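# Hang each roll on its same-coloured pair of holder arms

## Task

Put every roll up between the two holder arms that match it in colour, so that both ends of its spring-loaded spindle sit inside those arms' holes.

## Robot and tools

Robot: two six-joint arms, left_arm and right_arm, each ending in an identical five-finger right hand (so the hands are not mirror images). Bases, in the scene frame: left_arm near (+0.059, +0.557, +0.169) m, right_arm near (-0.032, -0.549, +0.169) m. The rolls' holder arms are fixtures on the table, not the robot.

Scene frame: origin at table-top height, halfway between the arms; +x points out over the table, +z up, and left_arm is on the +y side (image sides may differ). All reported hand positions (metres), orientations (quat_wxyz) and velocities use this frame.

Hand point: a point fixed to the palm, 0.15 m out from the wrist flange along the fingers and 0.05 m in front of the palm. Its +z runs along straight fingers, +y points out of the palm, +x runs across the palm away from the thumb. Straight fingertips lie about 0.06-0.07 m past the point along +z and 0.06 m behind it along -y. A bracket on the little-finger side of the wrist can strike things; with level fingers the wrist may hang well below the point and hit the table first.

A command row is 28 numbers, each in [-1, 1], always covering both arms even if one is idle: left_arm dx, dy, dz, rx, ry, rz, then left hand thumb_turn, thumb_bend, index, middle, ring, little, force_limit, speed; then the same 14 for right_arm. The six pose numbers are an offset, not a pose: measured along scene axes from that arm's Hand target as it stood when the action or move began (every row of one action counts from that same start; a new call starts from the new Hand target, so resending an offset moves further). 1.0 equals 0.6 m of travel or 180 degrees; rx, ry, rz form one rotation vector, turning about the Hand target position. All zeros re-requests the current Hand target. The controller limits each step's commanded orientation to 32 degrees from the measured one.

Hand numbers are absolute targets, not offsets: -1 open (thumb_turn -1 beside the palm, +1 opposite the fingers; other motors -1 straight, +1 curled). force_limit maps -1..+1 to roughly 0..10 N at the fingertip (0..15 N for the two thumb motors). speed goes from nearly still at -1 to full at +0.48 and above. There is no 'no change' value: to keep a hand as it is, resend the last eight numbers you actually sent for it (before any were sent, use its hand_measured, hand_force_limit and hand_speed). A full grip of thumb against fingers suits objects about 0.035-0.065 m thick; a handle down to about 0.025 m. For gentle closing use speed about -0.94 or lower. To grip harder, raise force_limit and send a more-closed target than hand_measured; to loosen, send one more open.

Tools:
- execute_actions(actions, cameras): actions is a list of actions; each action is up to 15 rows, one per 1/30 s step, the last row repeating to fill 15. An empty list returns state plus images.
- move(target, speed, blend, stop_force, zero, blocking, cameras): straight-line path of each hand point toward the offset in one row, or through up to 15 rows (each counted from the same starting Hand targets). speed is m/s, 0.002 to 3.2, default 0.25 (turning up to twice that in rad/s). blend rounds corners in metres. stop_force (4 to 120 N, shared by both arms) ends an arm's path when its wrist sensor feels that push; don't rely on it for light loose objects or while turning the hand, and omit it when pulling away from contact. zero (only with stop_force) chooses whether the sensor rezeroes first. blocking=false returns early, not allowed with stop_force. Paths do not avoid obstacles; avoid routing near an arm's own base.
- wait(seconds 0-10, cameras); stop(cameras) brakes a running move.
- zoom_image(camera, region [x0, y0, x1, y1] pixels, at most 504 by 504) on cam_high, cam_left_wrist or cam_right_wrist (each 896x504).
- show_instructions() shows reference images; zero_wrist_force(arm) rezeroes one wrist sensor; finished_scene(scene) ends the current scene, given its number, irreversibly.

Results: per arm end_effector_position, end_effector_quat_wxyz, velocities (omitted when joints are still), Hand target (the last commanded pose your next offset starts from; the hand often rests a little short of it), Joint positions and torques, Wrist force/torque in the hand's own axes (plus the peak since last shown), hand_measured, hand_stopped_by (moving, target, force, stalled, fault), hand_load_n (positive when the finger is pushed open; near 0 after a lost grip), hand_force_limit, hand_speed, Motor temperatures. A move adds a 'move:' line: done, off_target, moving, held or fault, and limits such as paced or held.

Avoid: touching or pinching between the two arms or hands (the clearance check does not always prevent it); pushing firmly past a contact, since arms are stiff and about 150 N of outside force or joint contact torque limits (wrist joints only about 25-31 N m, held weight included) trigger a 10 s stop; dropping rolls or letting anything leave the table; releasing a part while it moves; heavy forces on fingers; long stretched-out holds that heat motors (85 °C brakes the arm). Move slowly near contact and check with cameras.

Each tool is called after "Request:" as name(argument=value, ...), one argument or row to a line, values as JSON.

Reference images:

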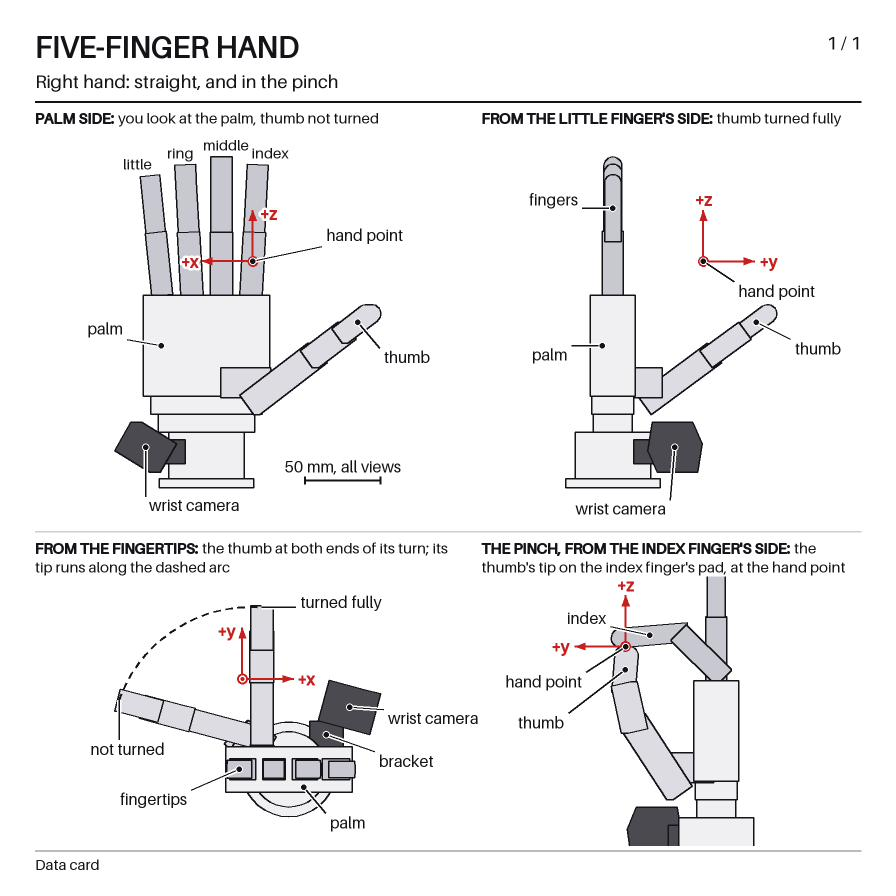

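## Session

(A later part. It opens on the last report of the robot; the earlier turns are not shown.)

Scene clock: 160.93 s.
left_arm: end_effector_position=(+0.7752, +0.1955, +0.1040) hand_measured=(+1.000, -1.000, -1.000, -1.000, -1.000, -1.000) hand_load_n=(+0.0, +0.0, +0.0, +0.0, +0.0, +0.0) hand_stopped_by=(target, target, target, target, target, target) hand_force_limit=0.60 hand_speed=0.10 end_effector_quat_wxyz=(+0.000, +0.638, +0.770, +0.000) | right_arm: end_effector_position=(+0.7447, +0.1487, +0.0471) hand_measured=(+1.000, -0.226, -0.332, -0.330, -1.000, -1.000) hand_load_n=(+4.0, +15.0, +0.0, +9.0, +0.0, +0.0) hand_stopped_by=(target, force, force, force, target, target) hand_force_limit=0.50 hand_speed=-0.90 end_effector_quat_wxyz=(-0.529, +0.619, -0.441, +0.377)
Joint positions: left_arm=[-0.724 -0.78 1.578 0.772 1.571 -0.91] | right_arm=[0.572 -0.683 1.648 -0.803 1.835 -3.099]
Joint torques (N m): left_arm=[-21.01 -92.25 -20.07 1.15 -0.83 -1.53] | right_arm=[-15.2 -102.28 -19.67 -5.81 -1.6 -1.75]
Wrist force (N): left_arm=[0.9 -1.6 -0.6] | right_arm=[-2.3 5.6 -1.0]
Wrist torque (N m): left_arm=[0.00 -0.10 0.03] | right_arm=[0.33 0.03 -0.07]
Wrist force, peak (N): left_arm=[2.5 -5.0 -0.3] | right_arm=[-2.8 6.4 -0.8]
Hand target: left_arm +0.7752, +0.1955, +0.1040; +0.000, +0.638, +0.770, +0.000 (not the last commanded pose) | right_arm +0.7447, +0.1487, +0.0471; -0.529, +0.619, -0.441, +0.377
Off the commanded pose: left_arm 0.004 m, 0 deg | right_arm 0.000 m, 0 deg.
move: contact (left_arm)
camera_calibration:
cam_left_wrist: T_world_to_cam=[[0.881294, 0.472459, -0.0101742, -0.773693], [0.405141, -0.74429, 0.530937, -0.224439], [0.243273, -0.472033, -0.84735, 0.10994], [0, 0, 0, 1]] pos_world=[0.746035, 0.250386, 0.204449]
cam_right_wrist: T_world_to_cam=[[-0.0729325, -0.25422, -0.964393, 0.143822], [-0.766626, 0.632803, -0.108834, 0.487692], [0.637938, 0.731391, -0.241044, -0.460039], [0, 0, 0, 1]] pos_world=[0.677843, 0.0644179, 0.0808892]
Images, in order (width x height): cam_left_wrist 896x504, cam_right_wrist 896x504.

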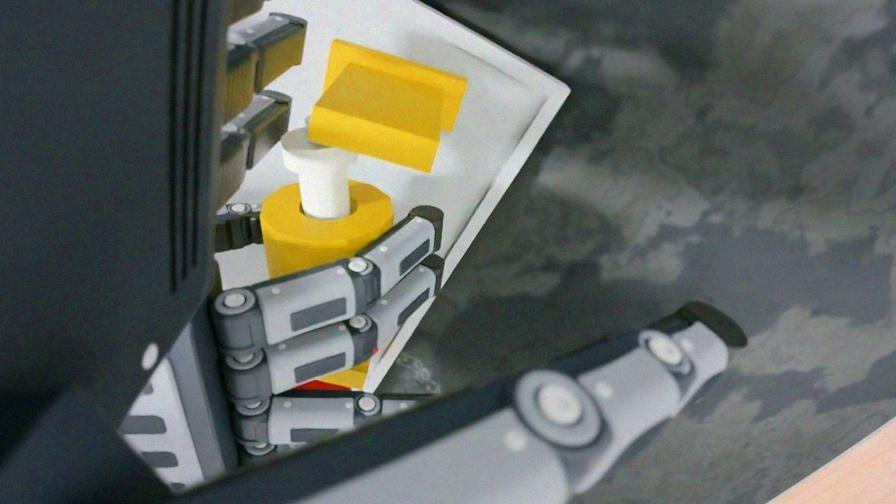

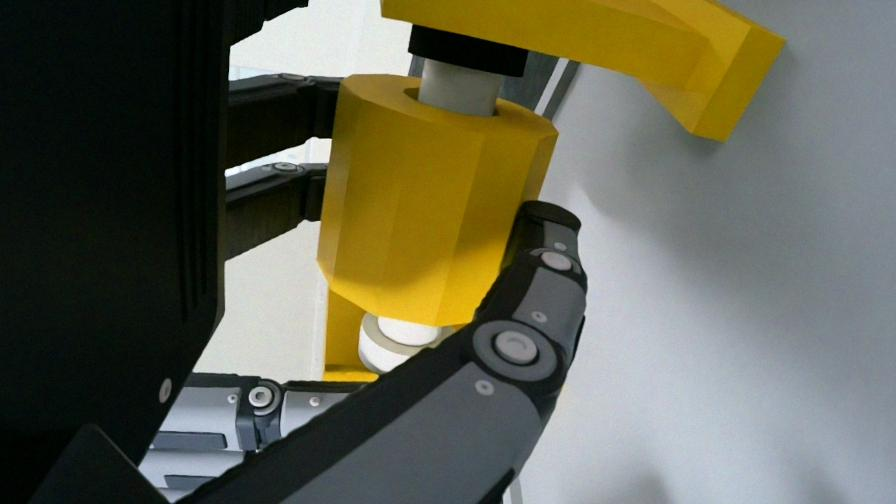

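Request:
move(
  target=[0.0106,0.0022,0,0,0,0,1,-1,-1,-1,-1,-1,0.6,0.1,0.0042,0.0027,0,0,0,-0.0194,1,0.45,0.25,0.3,-1,-1,0.5,-0.9],
  speed=0.008,
  stop_force=14,
  cameras=["cam_left_wrist","cam_right_wrist"],
)

Request:
zoom_image(
  camera="cam_left_wrist",
  region=[220, 80, 460, 280],
)

Scene clock: 166.03 s.
left_arm: end_effector_position=(+0.7792, +0.1963, +0.1040) hand_measured=(+1.000, -1.000, -1.000, -1.000, -1.000, -1.000) hand_load_n=(+0.0, +0.0, +1.5, +0.0, +0.0, +0.0) hand_stopped_by=(target, target, target, target, target, target) hand_force_limit=0.60 hand_speed=0.10 end_effector_quat_wxyz=(+0.000, +0.638, +0.770, +0.000) | right_arm: end_effector_position=(+0.7473, +0.1503, +0.0471) hand_measured=(+1.000, -0.226, -0.332, -0.330, -1.000, -1.000) hand_load_n=(-0.5, +20.0, +0.0, +5.0, +0.0, +0.0) hand_stopped_by=(target, force, force, force, target, target) hand_force_limit=0.50 hand_speed=-0.90 end_effector_quat_wxyz=(-0.518, +0.605, -0.460, +0.393)
Joint positions: left_arm=[-0.719 -0.776 1.57 0.776 1.571 -0.905] | right_arm=[0.592 -0.673 1.625 -0.786 1.914 -3.085]
Joint torques (N m): left_arm=[-14.35 -93.48 -26.35 -0.52 -0.87 -1.31] | right_arm=[11.79 -91.04 -44.31 -1.52 2.95 1.93]
Wrist force (N): left_arm=[3.8 -13.4 -1.2] | right_arm=[-1.0 11.6 -10.6]
Wrist torque (N m): left_arm=[0.77 0.05 0.25] | right_arm=[0.47 -0.01 0.01]
Wrist force, peak (N): left_arm=[3.8 -16.2 -1.1] | right_arm=[-1.7 11.8 -10.8]
Hand target: left_arm +0.7792, +0.1963, +0.1040; +0.000, +0.638, +0.770, +0.000 (not the last commanded pose) | right_arm +0.7473, +0.1503, +0.0471; -0.518, +0.605, -0.460, +0.393
Off the commanded pose: left_arm 0.002 m, 0 deg | right_arm 0.000 m, 0 deg.
move: contact (left_arm)
camera_calibration:
cam_left_wrist: T_world_to_cam=[[0.881315, 0.472417, -0.0102488, -0.777634], [0.40515, -0.744309, 0.530903, -0.225385], [0.243179, -0.472045, -0.847371, 0.109469], [0, 0, 0, 1]] pos_world=[0.750035, 0.251286, 0.204449]
cam_right_wrist: T_world_to_cam=[[-0.0882952, -0.249323, -0.964387, 0.155141], [-0.726632, 0.67835, -0.108846, 0.451847], [0.68133, 0.691144, -0.241061, -0.489126], [0, 0, 0, 1]] pos_world=[0.675281, 0.0702256, 0.0808892]
Images, in order (width x height): cam_left_wrist 896x504, cam_right_wrist 896x504.

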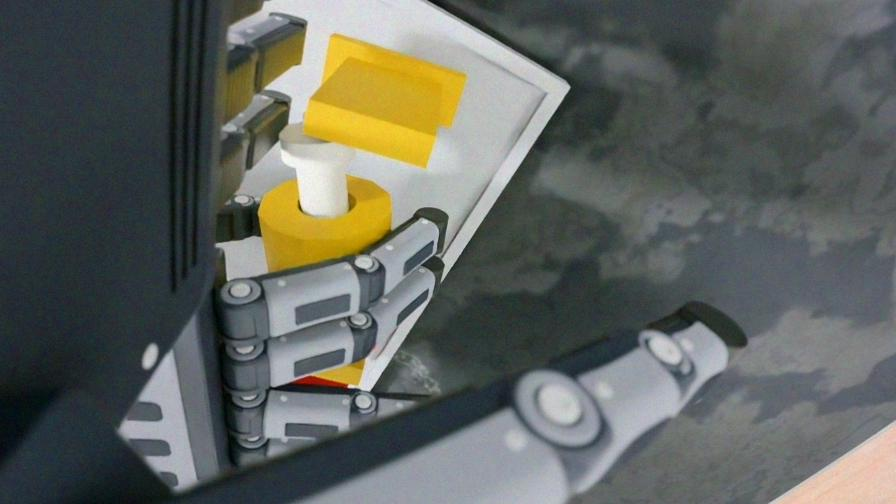

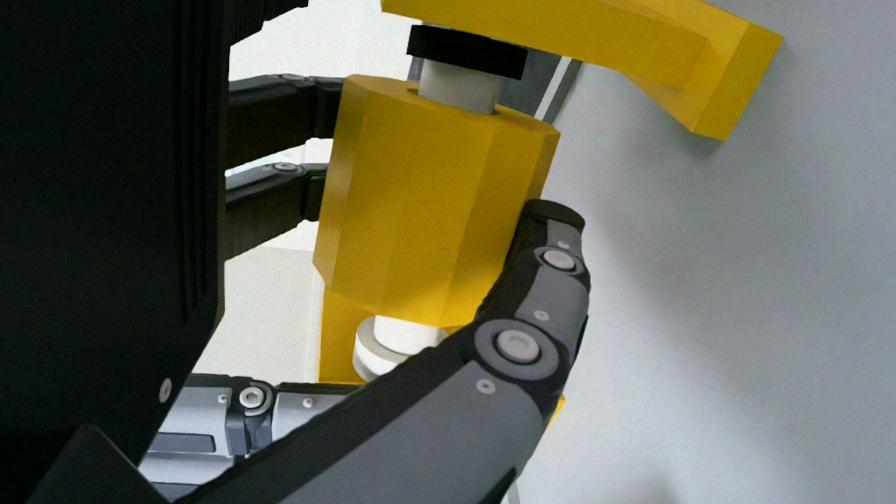

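Scaled by 2.100 from the camera's 896x504 image, which has a finer 1280x720 frame.

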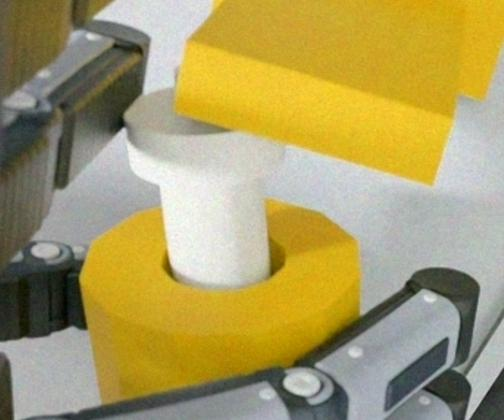

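Request:
zoom_image(
  camera="cam_left_wrist",
  region=[270, 90, 370, 160],
)

Scaled by 5.040 from the camera's 896x504 image, which has a finer 1280x720 frame.

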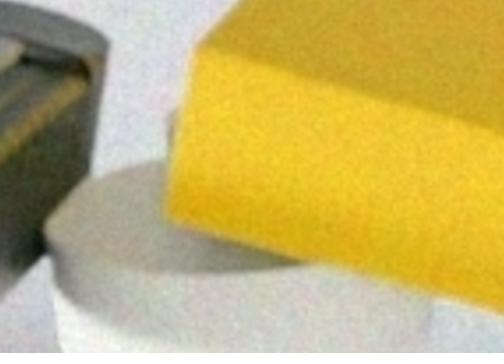

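Request:
move(
  target=[0,0,0,0,0,0,1,-1,-1,-1,-1,-1,0.6,0.1,0,0,-0.0055,0,0,0,1,0.45,0.25,0.3,-1,-1,0.5,-0.9],
  speed=0.01,
  cameras=["cam_left_wrist","cam_right_wrist"],
)

Request:
zoom_image(
  camera="cam_left_wrist",
  region=[270, 90, 370, 160],
)

Scene clock: 173.10 s.
left_arm: end_effector_position=(+0.7792, +0.1963, +0.1040) hand_measured=(+1.000, -1.000, -1.000, -1.000, -1.000, -1.000) hand_load_n=(+0.0, +0.0, +1.5, +0.0, +0.0, +0.0) hand_stopped_by=(target, target, target, target, target, target) hand_force_limit=0.60 hand_speed=0.10 end_effector_quat_wxyz=(+0.000, +0.638, +0.770, +0.000) | right_arm: end_effector_position=(+0.7473, +0.1503, +0.0440) hand_measured=(+1.000, -0.226, -0.332, -0.330, -1.000, -1.000) hand_load_n=(+3.0, +13.0, +0.0, +8.5, +0.0, +0.0) hand_stopped_by=(target, force, force, force, target, target) hand_force_limit=0.50 hand_speed=-0.90 end_effector_quat_wxyz=(-0.518, +0.605, -0.460, +0.393)
Joint positions: left_arm=[-0.719 -0.776 1.57 0.776 1.571 -0.905] | right_arm=[0.592 -0.669 1.624 -0.79 1.914 -3.085]
Joint torques (N m): left_arm=[-18.05 -94.23 -27.71 -0.81 -0.67 -1.3] | right_arm=[12.91 -78.81 -33.91 -5.12 0.09 1.61]
Wrist force (N): left_arm=[3.9 -14.4 -1.3] | right_arm=[-2.0 1.1 -4.3]
Wrist torque (N m): left_arm=[0.71 0.02 0.24] | right_arm=[0.45 0.13 -0.06]
Wrist force, peak (N): left_arm=[3.8 -14.5 -1.5] | right_arm=[-1.3 11.8 -11.2]
Hand target: left_arm +0.7792, +0.1963, +0.1040; +0.000, +0.638, +0.770, +0.000 | right_arm +0.7473, +0.1503, +0.0438; -0.518, +0.605, -0.460, +0.393
Off the commanded pose: left_arm 0.000 m, 0 deg | right_arm 0.000 m, 0 deg.
move: done
camera_calibration:
cam_left_wrist: T_world_to_cam=[[0.881315, 0.472417, -0.0102488, -0.777634], [0.40515, -0.744309, 0.530903, -0.225385], [0.243179, -0.472045, -0.847371, 0.109469], [0, 0, 0, 1]] pos_world=[0.750035, 0.251286, 0.204449]
cam_right_wrist: T_world_to_cam=[[-0.0882239, -0.249249, -0.964413, 0.152013], [-0.726575, 0.678408, -0.108866, 0.45153], [0.6814, 0.691113, -0.24095, -0.490019], [0, 0, 0, 1]] pos_world=[0.675381, 0.0702255, 0.0776893]
Images, in order (width x height): cam_left_wrist 896x504, cam_right_wrist 896x504.

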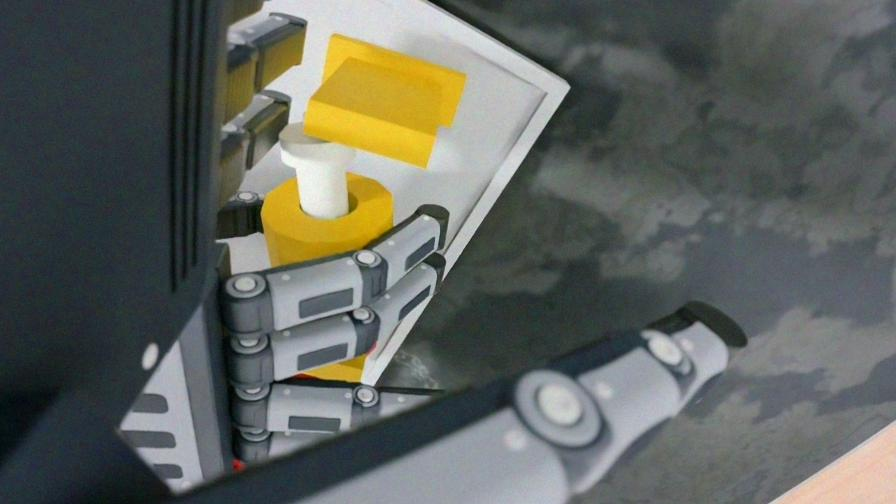

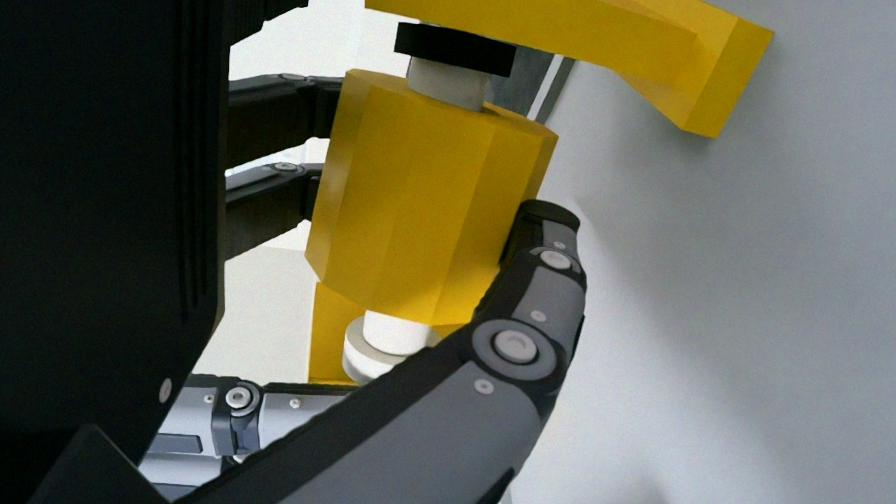

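Scaled by 5.040 from the camera's 896x504 image, which has a finer 1280x720 frame.

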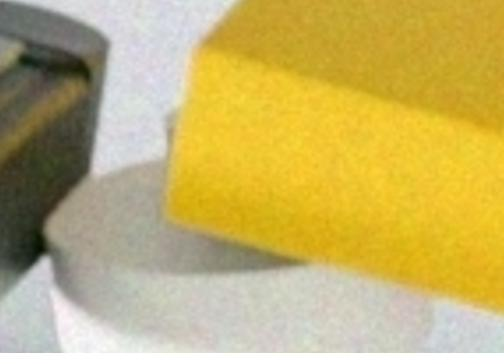

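Request:
move(
  target=[0.0027,-0.0045,0,0,0,0,1,-1,-1,-1,-1,-1,0.6,0.1,0,0,0,0,0,0,1,0.45,0.25,0.3,-1,-1,0.5,-0.9],
  speed=0.008,
  cameras=["cam_left_wrist","cam_right_wrist"],
)

Request:
zoom_image(
  camera="cam_left_wrist",
  region=[270, 90, 370, 160],
)

Scene clock: 175.07 s.
left_arm: end_effector_position=(+0.7808, +0.1937, +0.1040) hand_measured=(+1.000, -1.000, -1.000, -1.000, -1.000, -1.000) hand_load_n=(-0.5, -0.5, +2.0, +0.0, +0.0, +0.0) hand_stopped_by=(target, target, target, target, target, target) hand_force_limit=0.60 hand_speed=0.10 end_effector_quat_wxyz=(+0.000, +0.638, +0.770, +0.000) | right_arm: end_effector_position=(+0.7473, +0.1503, +0.0438) hand_measured=(+1.000, -0.226, -0.332, -0.330, -1.000, -1.000) hand_load_n=(+2.0, +12.5, +0.0, +10.0, -0.5, +0.0) hand_stopped_by=(target, force, force, force, target, target) hand_force_limit=0.50 hand_speed=-0.90 end_effector_quat_wxyz=(-0.518, +0.605, -0.460, +0.393)
Joint positions: left_arm=[-0.72 -0.773 1.564 0.78 1.571 -0.907] | right_arm=[0.592 -0.669 1.624 -0.79 1.914 -3.085]
Joint torques (N m): left_arm=[-17.42 -78.71 -39.45 0.93 -0.64 -2.04] | right_arm=[12.8 -80.65 -23.64 -2.99 -1.41 1.26]
Wrist force (N): left_arm=[6.7 -16.5 0.8] | right_arm=[-1.5 0.4 -3.7]
Wrist torque (N m): left_arm=[0.77 0.20 0.39] | right_arm=[0.51 0.05 -0.08]
Wrist force, peak (N): left_arm=[6.7 -17.1 0.3] | right_arm=[-1.2 0.7 -5.2]
Hand target: left_arm +0.7808, +0.1936, +0.1040; +0.000, +0.638, +0.770, +0.000 | right_arm +0.7473, +0.1503, +0.0438; -0.518, +0.605, -0.460, +0.393
Off the commanded pose: left_arm 0.000 m, 0 deg | right_arm 0.000 m, 0 deg.
move: done
camera_calibration:
cam_left_wrist: T_world_to_cam=[[0.881315, 0.472417, -0.0102488, -0.777769], [0.40515, -0.744309, 0.530903, -0.228043], [0.243179, -0.472045, -0.847371, 0.107806], [0, 0, 0, 1]] pos_world=[0.751635, 0.248586, 0.204449]
cam_right_wrist: T_world_to_cam=[[-0.0882952, -0.249323, -0.964387, 0.151959], [-0.726632, 0.67835, -0.108846, 0.451488], [0.68133, 0.691144, -0.241061, -0.489921], [0, 0, 0, 1]] pos_world=[0.675281, 0.0702256, 0.0775892]
Images, in order (width x height): cam_left_wrist 896x504, cam_right_wrist 896x504.

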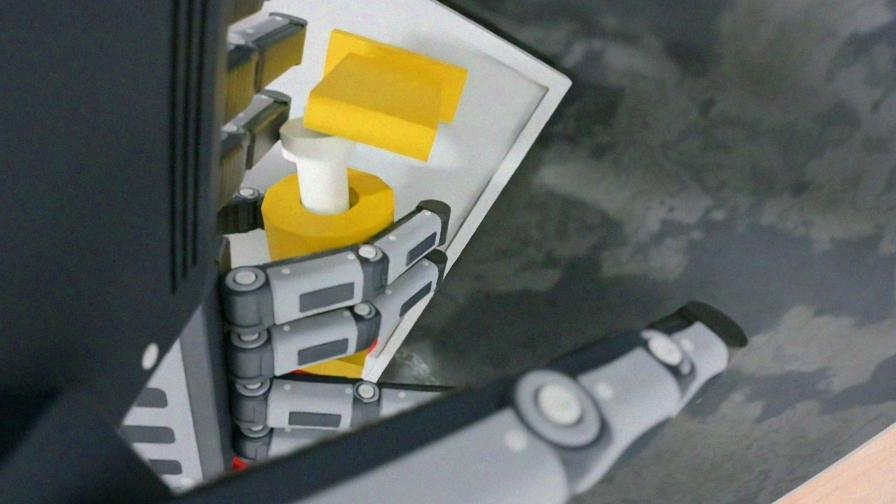

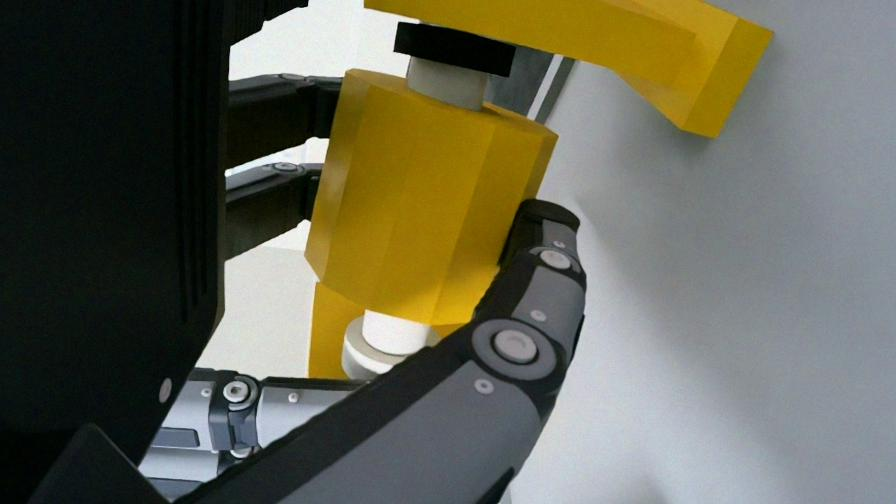

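Scaled by 5.040 from the camera's 896x504 image, which has a finer 1280x720 frame.

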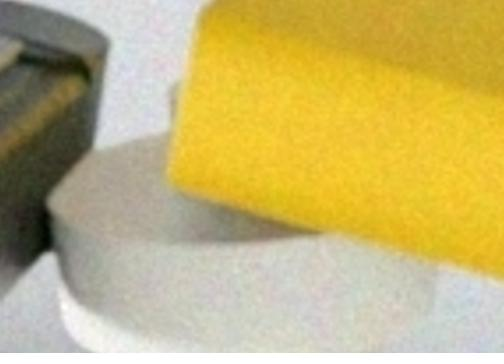

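Request:
zoom_image(
  camera="cam_right_wrist",
  region=[350, 0, 590, 120],
)

Scaled by 2.100 from the camera's 896x504 image, which has a finer 1280x720 frame.

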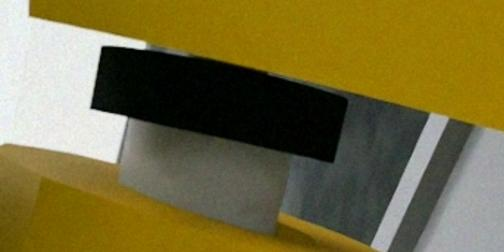

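Request:
move(
  target=[-0.002,0.001,0,0,0,0,1,-1,-1,-1,-1,-1,0.6,0.1,0.0095,-0.0213,0.0015,0,0,0.006,1,0.45,0.25,0.3,-1,-1,0.5,-0.9],
  speed=0.01,
  stop_force=8,
  cameras=["cam_left_wrist","cam_right_wrist"],
)

Request:
zoom_image(
  camera="cam_right_wrist",
  region=[340, 0, 580, 160],
)

Request:
zoom_image(
  camera="cam_left_wrist",
  region=[270, 90, 370, 160],
)

Scene clock: 182.67 s.
left_arm: end_effector_position=(+0.7796, +0.1942, +0.1040) hand_measured=(+1.000, -1.000, -1.000, -1.000, -1.000, -1.000) hand_load_n=(+0.0, +0.0, +1.0, +0.0, +0.0, +0.0) hand_stopped_by=(target, target, target, target, target, target) hand_force_limit=0.60 hand_speed=0.10 end_effector_quat_wxyz=(+0.000, +0.638, +0.770, +0.000) | right_arm: end_effector_position=(+0.7499, +0.1443, +0.0442) hand_measured=(+1.000, -0.226, -0.332, -0.330, -1.000, -1.000) hand_load_n=(+3.5, +14.5, +0.0, +7.0, +0.0, +0.0) hand_stopped_by=(target, force, force, force, target, target) hand_force_limit=0.50 hand_speed=-0.90 end_effector_quat_wxyz=(-0.519, +0.607, -0.457, +0.391)
Joint positions: left_arm=[-0.721 -0.775 1.567 0.778 1.571 -0.907] | right_arm=[0.581 -0.673 1.633 -0.795 1.894 -3.089]
Joint torques (N m): left_arm=[-21.23 -91.88 -25.37 -1.35 -1.15 -1.59] | right_arm=[12.41 -85.09 -36.37 -0.5 2.52 1.69]
Wrist force (N): left_arm=[4.6 -11.5 -2.5] | right_arm=[-4.0 5.4 -4.2]
Wrist torque (N m): left_arm=[0.64 0.10 0.25] | right_arm=[0.50 0.05 -0.17]
Wrist force, peak (N): left_arm=[7.4 -16.8 0.6] | right_arm=[-9.9 5.5 -3.2]
Hand target: left_arm +0.7796, +0.1942, +0.1040; +0.000, +0.638, +0.770, +0.000 | right_arm +0.7499, +0.1443, +0.0442; -0.519, +0.607, -0.457, +0.391 (not the last commanded pose)
Off the commanded pose: left_arm 0.000 m, 0 deg | right_arm 0.007 m, 1 deg.
move: contact (right_arm)
camera_calibration:
cam_left_wrist: T_world_to_cam=[[0.881315, 0.472417, -0.0102488, -0.776995], [0.40515, -0.744309, 0.530903, -0.22711], [0.243179, -0.472045, -0.847371, 0.108381], [0, 0, 0, 1]] pos_world=[0.750435, 0.249186, 0.204449]
cam_right_wrist: T_world_to_cam=[[-0.0860208, -0.250109, -0.964389, 0.14951], [-0.732795, 0.67169, -0.108836, 0.463083], [0.674991, 0.697337, -0.241058, -0.483688], [0, 0, 0, 1]] pos_world=[0.67869, 0.0636392, 0.0779892]
Images, in order (width x height): cam_left_wrist 896x504, cam_right_wrist 896x504.

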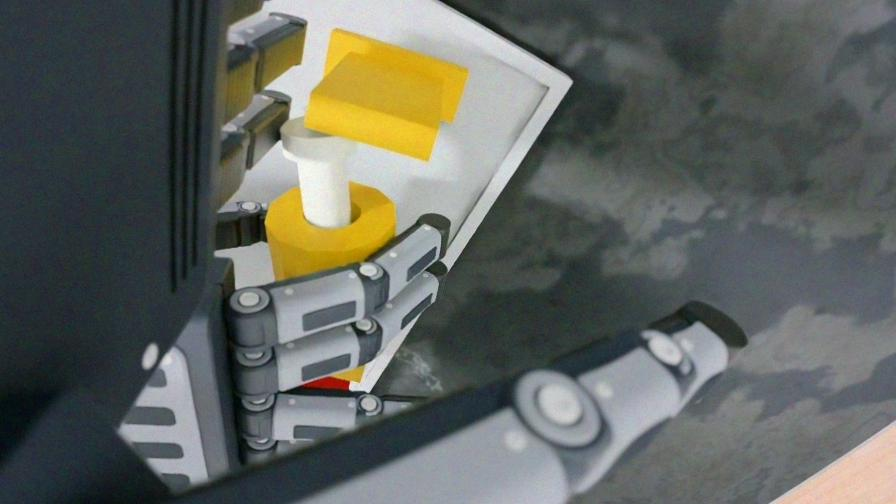

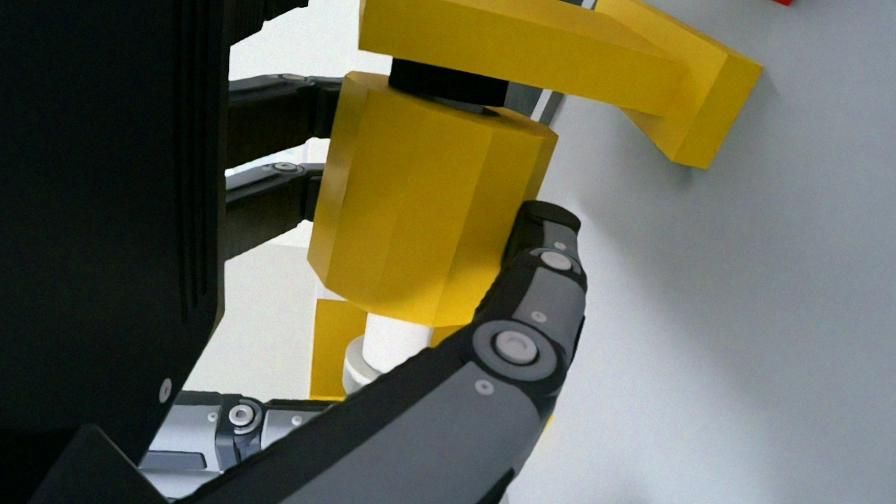

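Scaled by 2.100 from the camera's 896x504 image, which has a finer 1280x720 frame.

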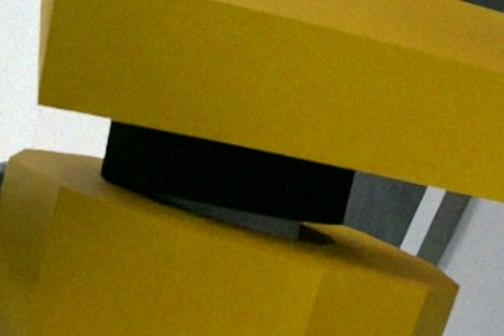

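Scaled by 5.040 from the camera's 896x504 image, which has a finer 1280x720 frame.

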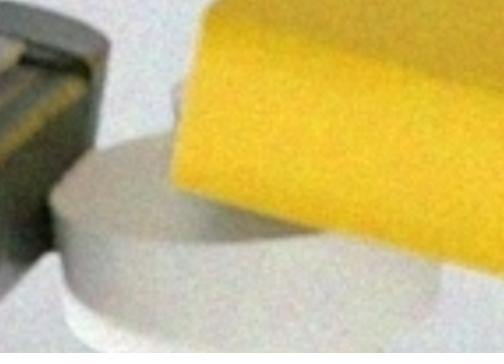

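Request:
zoom_image(
  camera="cam_right_wrist",
  region=[300, 290, 480, 410],
)

Scaled by 2.800 from the camera's 896x504 image, which has a finer 1280x720 frame.

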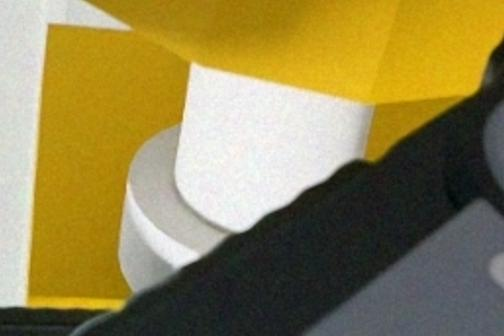

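Request:
move(
  target=[-0.0117,-0.0025,0,0,0,0,1,-1,-1,-1,-1,-1,0.6,0.1,0,0,0,0,0,0,1,0.45,0.25,0.3,-1,-1,0.5,-0.9],
  speed=0.02,
  cameras=["cam_left_wrist","cam_right_wrist"],
)

Request:
zoom_image(
  camera="cam_right_wrist",
  region=[340, 0, 580, 160],
)

Request:
zoom_image(
  camera="cam_left_wrist",
  region=[240, 80, 420, 260],
)

Scene clock: 192.73 s.
left_arm: end_effector_position=(+0.7727, +0.1927, +0.1040) hand_measured=(+1.000, -1.000, -1.000, -1.000, -1.000, -1.000) hand_load_n=(+0.0, +0.5, -0.5, +0.0, +0.0, +0.0) hand_stopped_by=(target, target, target, target, target, target) hand_force_limit=0.60 hand_speed=0.10 end_effector_quat_wxyz=(+0.000, +0.638, +0.770, +0.000) | right_arm: end_effector_position=(+0.7499, +0.1443, +0.0442) hand_measured=(+1.000, -0.226, -0.332, -0.330, -1.000, -1.000) hand_load_n=(+3.5, +14.5, +0.0, +7.5, +0.0, +0.0) hand_stopped_by=(target, force, force, force, target, target) hand_force_limit=0.50 hand_speed=-0.90 end_effector_quat_wxyz=(-0.519, +0.607, -0.457, +0.391)
Joint positions: left_arm=[-0.729 -0.781 1.58 0.771 1.571 -0.915] | right_arm=[0.581 -0.673 1.633 -0.795 1.894 -3.089]
Joint torques (N m): left_arm=[-22.28 -92.15 -19.74 0.84 -1.54 -1.47] | right_arm=[12.02 -85.16 -35.13 -0.21 -0.82 1.47]
Wrist force (N): left_arm=[1.2 0.1 -0.8] | right_arm=[-4.9 5.4 -3.7]
Wrist torque (N m): left_arm=[0.14 -0.20 0.08] | right_arm=[0.49 0.07 -0.19]
Wrist force, peak (N): left_arm=[4.9 -12.0 -2.5] | right_arm=[-5.0 5.7 -3.9]
Hand target: left_arm +0.7726, +0.1927, +0.1040; +0.000, +0.638, +0.770, +0.000 | right_arm +0.7499, +0.1443, +0.0442; -0.519, +0.607, -0.457, +0.391
Off the commanded pose: left_arm 0.000 m, 0 deg | right_arm 0.000 m, 0 deg.
move: done
camera_calibration:
cam_left_wrist: T_world_to_cam=[[0.881315, 0.472417, -0.0102488, -0.770117], [0.40515, -0.744309, 0.530903, -0.22539], [0.243179, -0.472045, -0.847371, 0.109375], [0, 0, 0, 1]] pos_world=[0.743435, 0.247686, 0.204449]
cam_right_wrist: T_world_to_cam=[[-0.0860208, -0.250109, -0.964389, 0.14951], [-0.732795, 0.67169, -0.108836, 0.463083], [0.674991, 0.697337, -0.241058, -0.483688], [0, 0, 0, 1]] pos_world=[0.67869, 0.0636392, 0.0779892]
Images, in order (width x height): cam_left_wrist 896x504, cam_right_wrist 896x504.

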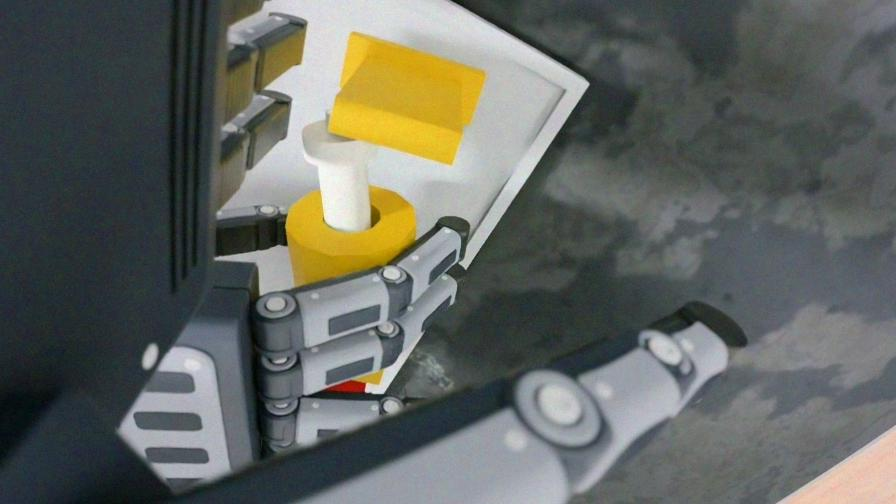

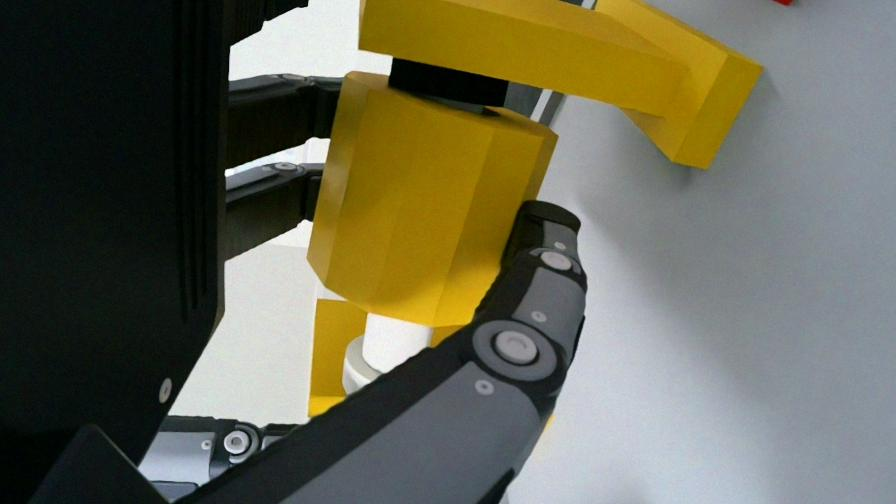

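Scaled by 2.100 from the camera's 896x504 image, which has a finer 1280x720 frame.

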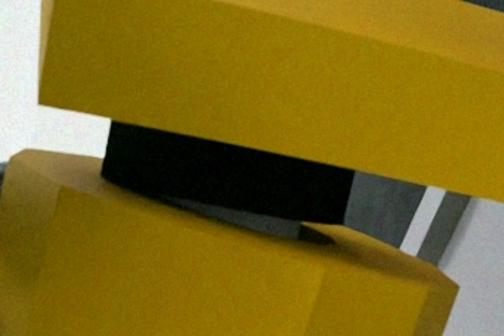

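Scaled by 2.800 from the camera's 896x504 image, which has a finer 1280x720 frame.

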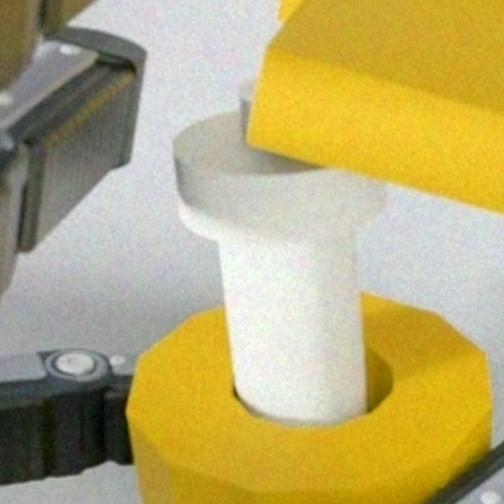

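Request:
move(
  target=[0,0,0,0,0,0,1,-1,-1,-1,-1,-1,0.6,0.1,-0.0064,-0.0019,-0.002,0,0,0,1,0.45,0.25,0.3,-1,-1,0.5,-0.9],
  speed=0.01,
  cameras=["cam_left_wrist","cam_right_wrist"],
)

Request:
zoom_image(
  camera="cam_right_wrist",
  region=[340, 0, 580, 160],
)

Request:
zoom_image(
  camera="cam_left_wrist",
  region=[240, 80, 420, 260],
)

Scene clock: 194.07 s.
left_arm: end_effector_position=(+0.7726, +0.1927, +0.1040) hand_measured=(+1.000, -1.000, -1.000, -1.000, -1.000, -1.000) hand_load_n=(+0.0, +0.0, +0.0, +0.0, +0.0, +0.0) hand_stopped_by=(target, target, target, target, target, target) hand_force_limit=0.60 hand_speed=0.10 end_effector_quat_wxyz=(+0.000, +0.638, +0.770, +0.000) | right_arm: end_effector_position=(+0.7461, +0.1431, +0.0430) hand_measured=(+1.000, -0.226, -0.332, -0.330, -1.000, -1.000) hand_load_n=(+4.0, +12.0, +0.0, +8.5, +0.0, +0.0) hand_stopped_by=(target, force, force, force, target, target) hand_force_limit=0.50 hand_speed=-0.90 end_effector_quat_wxyz=(-0.519, +0.607, -0.457, +0.391)
Joint positions: left_arm=[-0.729 -0.781 1.581 0.771 1.571 -0.915] | right_arm=[0.582 -0.675 1.641 -0.801 1.896 -3.088]
Joint torques (N m): left_arm=[-20.73 -91.7 -19.21 0.88 -1.95 -1.69] | right_arm=[14.66 -100.82 -17.11 -4.48 2.53 1.63]
Wrist force (N): left_arm=[1.3 -0.3 -0.5] | right_arm=[-1.2 2.9 -1.1]
Wrist torque (N m): left_arm=[0.07 -0.21 0.07] | right_arm=[0.49 0.05 -0.12]
Wrist force, peak (N): left_arm=[1.9 0.0 -0.4] | right_arm=[-5.2 5.6 -3.9]
Hand target: left_arm +0.7726, +0.1927, +0.1040; +0.000, +0.638, +0.770, +0.000 | right_arm +0.7461, +0.1431, +0.0430; -0.519, +0.607, -0.457, +0.391
Off the commanded pose: left_arm 0.000 m, 0 deg | right_arm 0.000 m, 0 deg.
move: done
camera_calibration:
cam_left_wrist: T_world_to_cam=[[0.881315, 0.472417, -0.0102488, -0.770117], [0.40515, -0.744309, 0.530903, -0.22539], [0.243179, -0.472045, -0.847371, 0.109375], [0, 0, 0, 1]] pos_world=[0.743435, 0.247686, 0.204449]
cam_right_wrist: T_world_to_cam=[[-0.0861562, -0.250113, -0.964376, 0.147816], [-0.732793, 0.671707, -0.108742, 0.460964], [0.674975, 0.697319, -0.241153, -0.480557], [0, 0, 0, 1]] pos_world=[0.674891, 0.0624392, 0.076789]
Images, in order (width x height): cam_left_wrist 896x504, cam_right_wrist 896x504.

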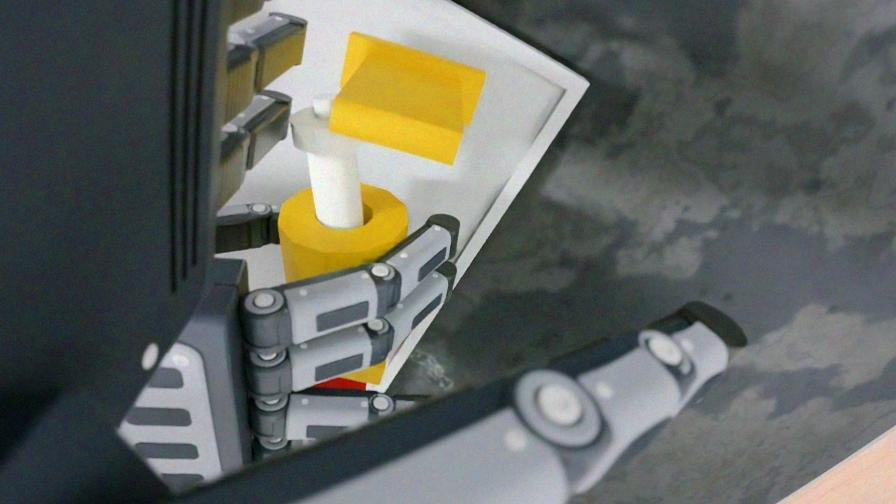

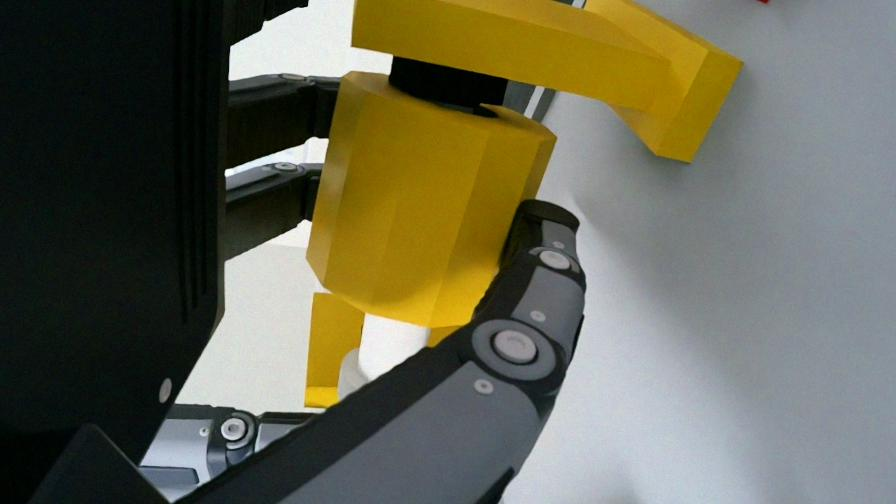

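Scaled by 2.100 from the camera's 896x504 image, which has a finer 1280x720 frame.

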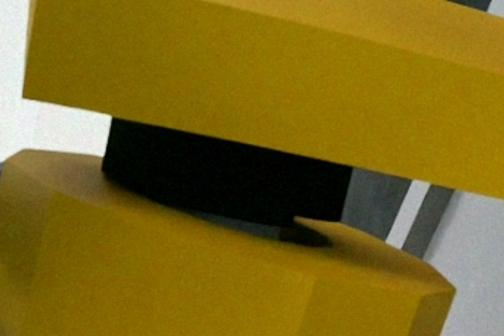

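Scaled by 2.800 from the camera's 896x504 image, which has a finer 1280x720 frame.

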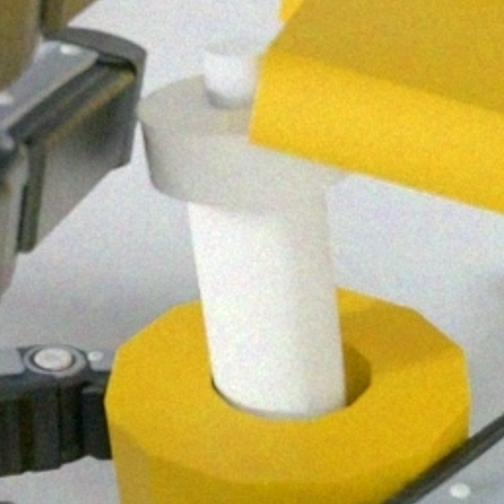

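Request:
move(
  target=[
    [-0.0098,-0.002,0.003,0,0,0,1,-1,-1,-1,-1,-1,0.6,0.1,0,0,0,0,0,0,1,0.45,0.25,0.3,-1,-1,0.5,-0.9],
    [-0.0193,0.0438,0.003,0,0,0,1,-1,-1,-1,-1,-1,0.6,0.1,0,0,0,0,0,0,1,0.45,0.25,0.3,-1,-1,0.5,-0.9],
    [0.0062,0.0417,0.003,0,0,0,1,-1,-1,-1,-1,-1,0.6,0.1,0,0,0,0,0,0,1,0.45,0.25,0.3,-1,-1,0.5,-0.9],
  ],
  speed=0.04,
  cameras=["cam_left_wrist"],
)

Request:
zoom_image(
  camera="cam_left_wrist",
  region=[220, 80, 460, 280],
)

Scene clock: 200.23 s.
left_arm: end_effector_position=(+0.7763, +0.2178, +0.1058) hand_measured=(+1.000, -1.000, -1.000, -1.000, -1.000, -1.000) hand_load_n=(+0.0, +0.0, +0.0, +0.0, +0.0, +0.0) hand_stopped_by=(target, target, target, target, target, target) hand_force_limit=0.60 hand_speed=0.10 end_effector_quat_wxyz=(+0.000, +0.638, +0.770, +0.000) | right_arm: end_effector_position=(+0.7461, +0.1431, +0.0430) hand_measured=(+1.000, -0.226, -0.332, -0.330, -1.000, -1.000) hand_load_n=(+3.5, +12.0, +0.0, +8.5, +0.0, +0.0) hand_stopped_by=(target, force, force, force, target, target) hand_force_limit=0.50 hand_speed=-0.90 end_effector_quat_wxyz=(-0.519, +0.607, -0.457, +0.391)
Joint positions: left_arm=[-0.699 -0.793 1.6 0.763 1.571 -0.885] | right_arm=[0.582 -0.675 1.641 -0.802 1.896 -3.088]
Joint torques (N m): left_arm=[10.25 -72.05 -32.09 7.07 -0.96 1.46] | right_arm=[15.85 -101.14 -17 -4.98 1.41 1.5]
Wrist force (N): left_arm=[1.5 -0.1 -0.4] | right_arm=[-0.9 2.7 -1.1]
Wrist torque (N m): left_arm=[0.08 -0.22 -0.24] | right_arm=[0.44 0.05 -0.11]
Wrist force, peak (N): left_arm=[2.0 0.0 -0.6] | right_arm=[-1.3 3.4 -0.9]
Hand target: left_arm +0.7763, +0.2177, +0.1058; +0.000, +0.638, +0.770, +0.000 | right_arm +0.7461, +0.1431, +0.0430; -0.519, +0.607, -0.457, +0.391
Off the commanded pose: left_arm 0.000 m, 0 deg | right_arm 0.000 m, 0 deg.
move: done
camera_calibration:
cam_left_wrist: T_world_to_cam=[[0.881315, 0.472417, -0.0102488, -0.785082], [0.40515, -0.744309, 0.530903, -0.209197], [0.243179, -0.472045, -0.847371, 0.121826], [0, 0, 0, 1]] pos_world=[0.747035, 0.272686, 0.206249]
Images, in order (width x height): cam_left_wrist 896x504.

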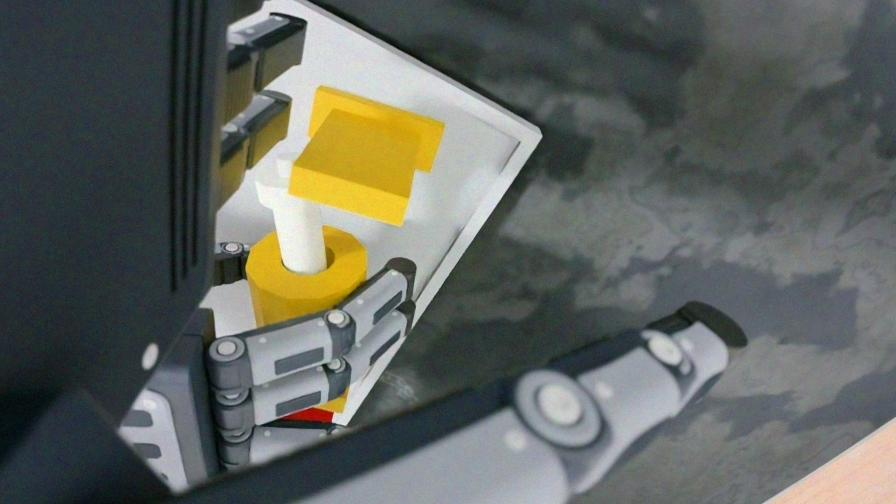

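Scaled by 2.100 from the camera's 896x504 image, which has a finer 1280x720 frame.

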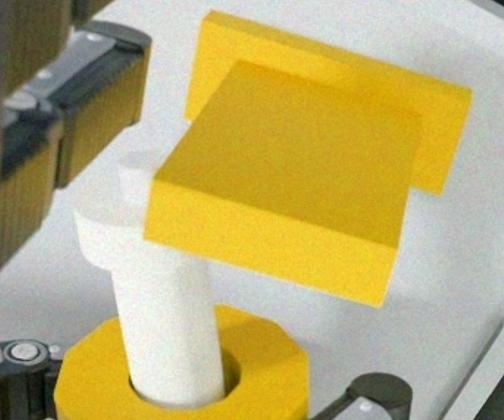

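Request:
move(
  target=[0.0093,-0.0215,0,0,0,0,1,-1,-1,-1,-1,-1,0.6,0.1,0,0,0,0,0,0,1,0.45,0.25,0.3,-1,-1,0.5,-0.9],
  speed=0.01,
  stop_force=4,
  cameras=["cam_left_wrist"],
)

Request:
zoom_image(
  camera="cam_left_wrist",
  region=[220, 80, 460, 280],
)

Scene clock: 203.00 s.
left_arm: end_effector_position=(+0.7785, +0.2128, +0.1058) hand_measured=(+1.000, -1.000, -1.000, -1.000, -1.000, -1.000) hand_load_n=(+0.0, +0.0, +0.0, +0.0, +0.0, +0.0) hand_stopped_by=(target, target, target, target, target, target) hand_force_limit=0.60 hand_speed=0.10 end_effector_quat_wxyz=(+0.000, +0.638, +0.770, +0.000) | right_arm: end_effector_position=(+0.7461, +0.1431, +0.0430) hand_measured=(+1.000, -0.226, -0.332, -0.330, -1.000, -1.000) hand_load_n=(+3.5, +12.0, +0.0, +8.5, +0.0, +0.0) hand_stopped_by=(target, force, force, force, target, target) hand_force_limit=0.50 hand_speed=-0.90 end_effector_quat_wxyz=(-0.519, +0.607, -0.457, +0.391)
Joint positions: left_arm=[-0.702 -0.788 1.59 0.768 1.571 -0.888] | right_arm=[0.582 -0.675 1.641 -0.802 1.896 -3.088]
Joint torques (N m): left_arm=[11.02 -92.75 -21.93 0.79 0.74 0.8] | right_arm=[16.45 -99.09 -18.15 -4.67 1.1 1.52]
Wrist force (N): left_arm=[4.3 -1.7 -0.3] | right_arm=[-0.9 2.7 -1.3]
Wrist torque (N m): left_arm=[0.13 -0.10 -0.08] | right_arm=[0.45 0.04 -0.11]
Wrist force, peak (N): left_arm=[7.8 -2.3 -0.2] | right_arm=[-1.3 3.2 -2.0]
Hand target: left_arm +0.7785, +0.2128, +0.1058; +0.000, +0.638, +0.770, +0.000 (not the last commanded pose) | right_arm +0.7461, +0.1431, +0.0430; -0.519, +0.607, -0.457, +0.391
Off the commanded pose: left_arm 0.009 m, 0 deg | right_arm 0.000 m, 0 deg.
move: contact (left_arm)
camera_calibration:
cam_left_wrist: T_world_to_cam=[[0.881315, 0.472417, -0.0102488, -0.784706], [0.40515, -0.744309, 0.530903, -0.213735], [0.243179, -0.472045, -0.847371, 0.118978], [0, 0, 0, 1]] pos_world=[0.749235, 0.267786, 0.206249]
Images, in order (width x height): cam_left_wrist 896x504.

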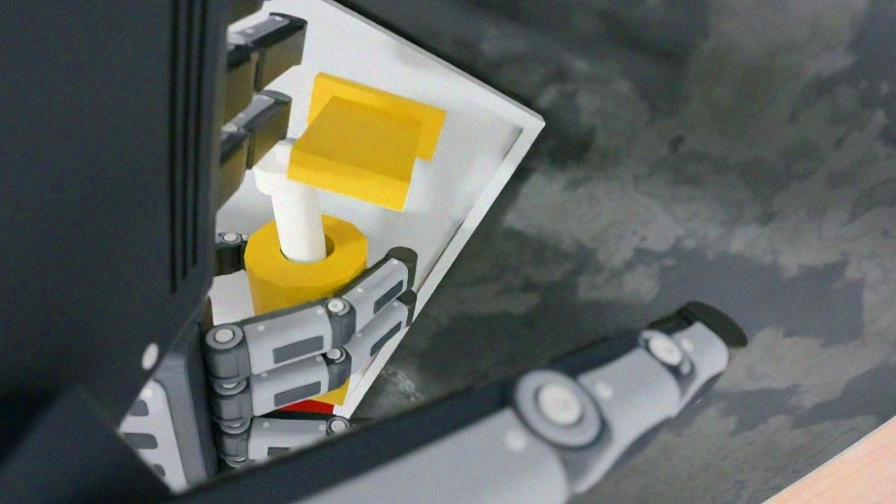

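Scaled by 2.100 from the camera's 896x504 image, which has a finer 1280x720 frame.

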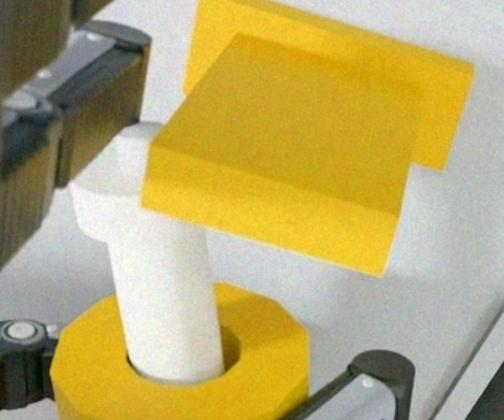

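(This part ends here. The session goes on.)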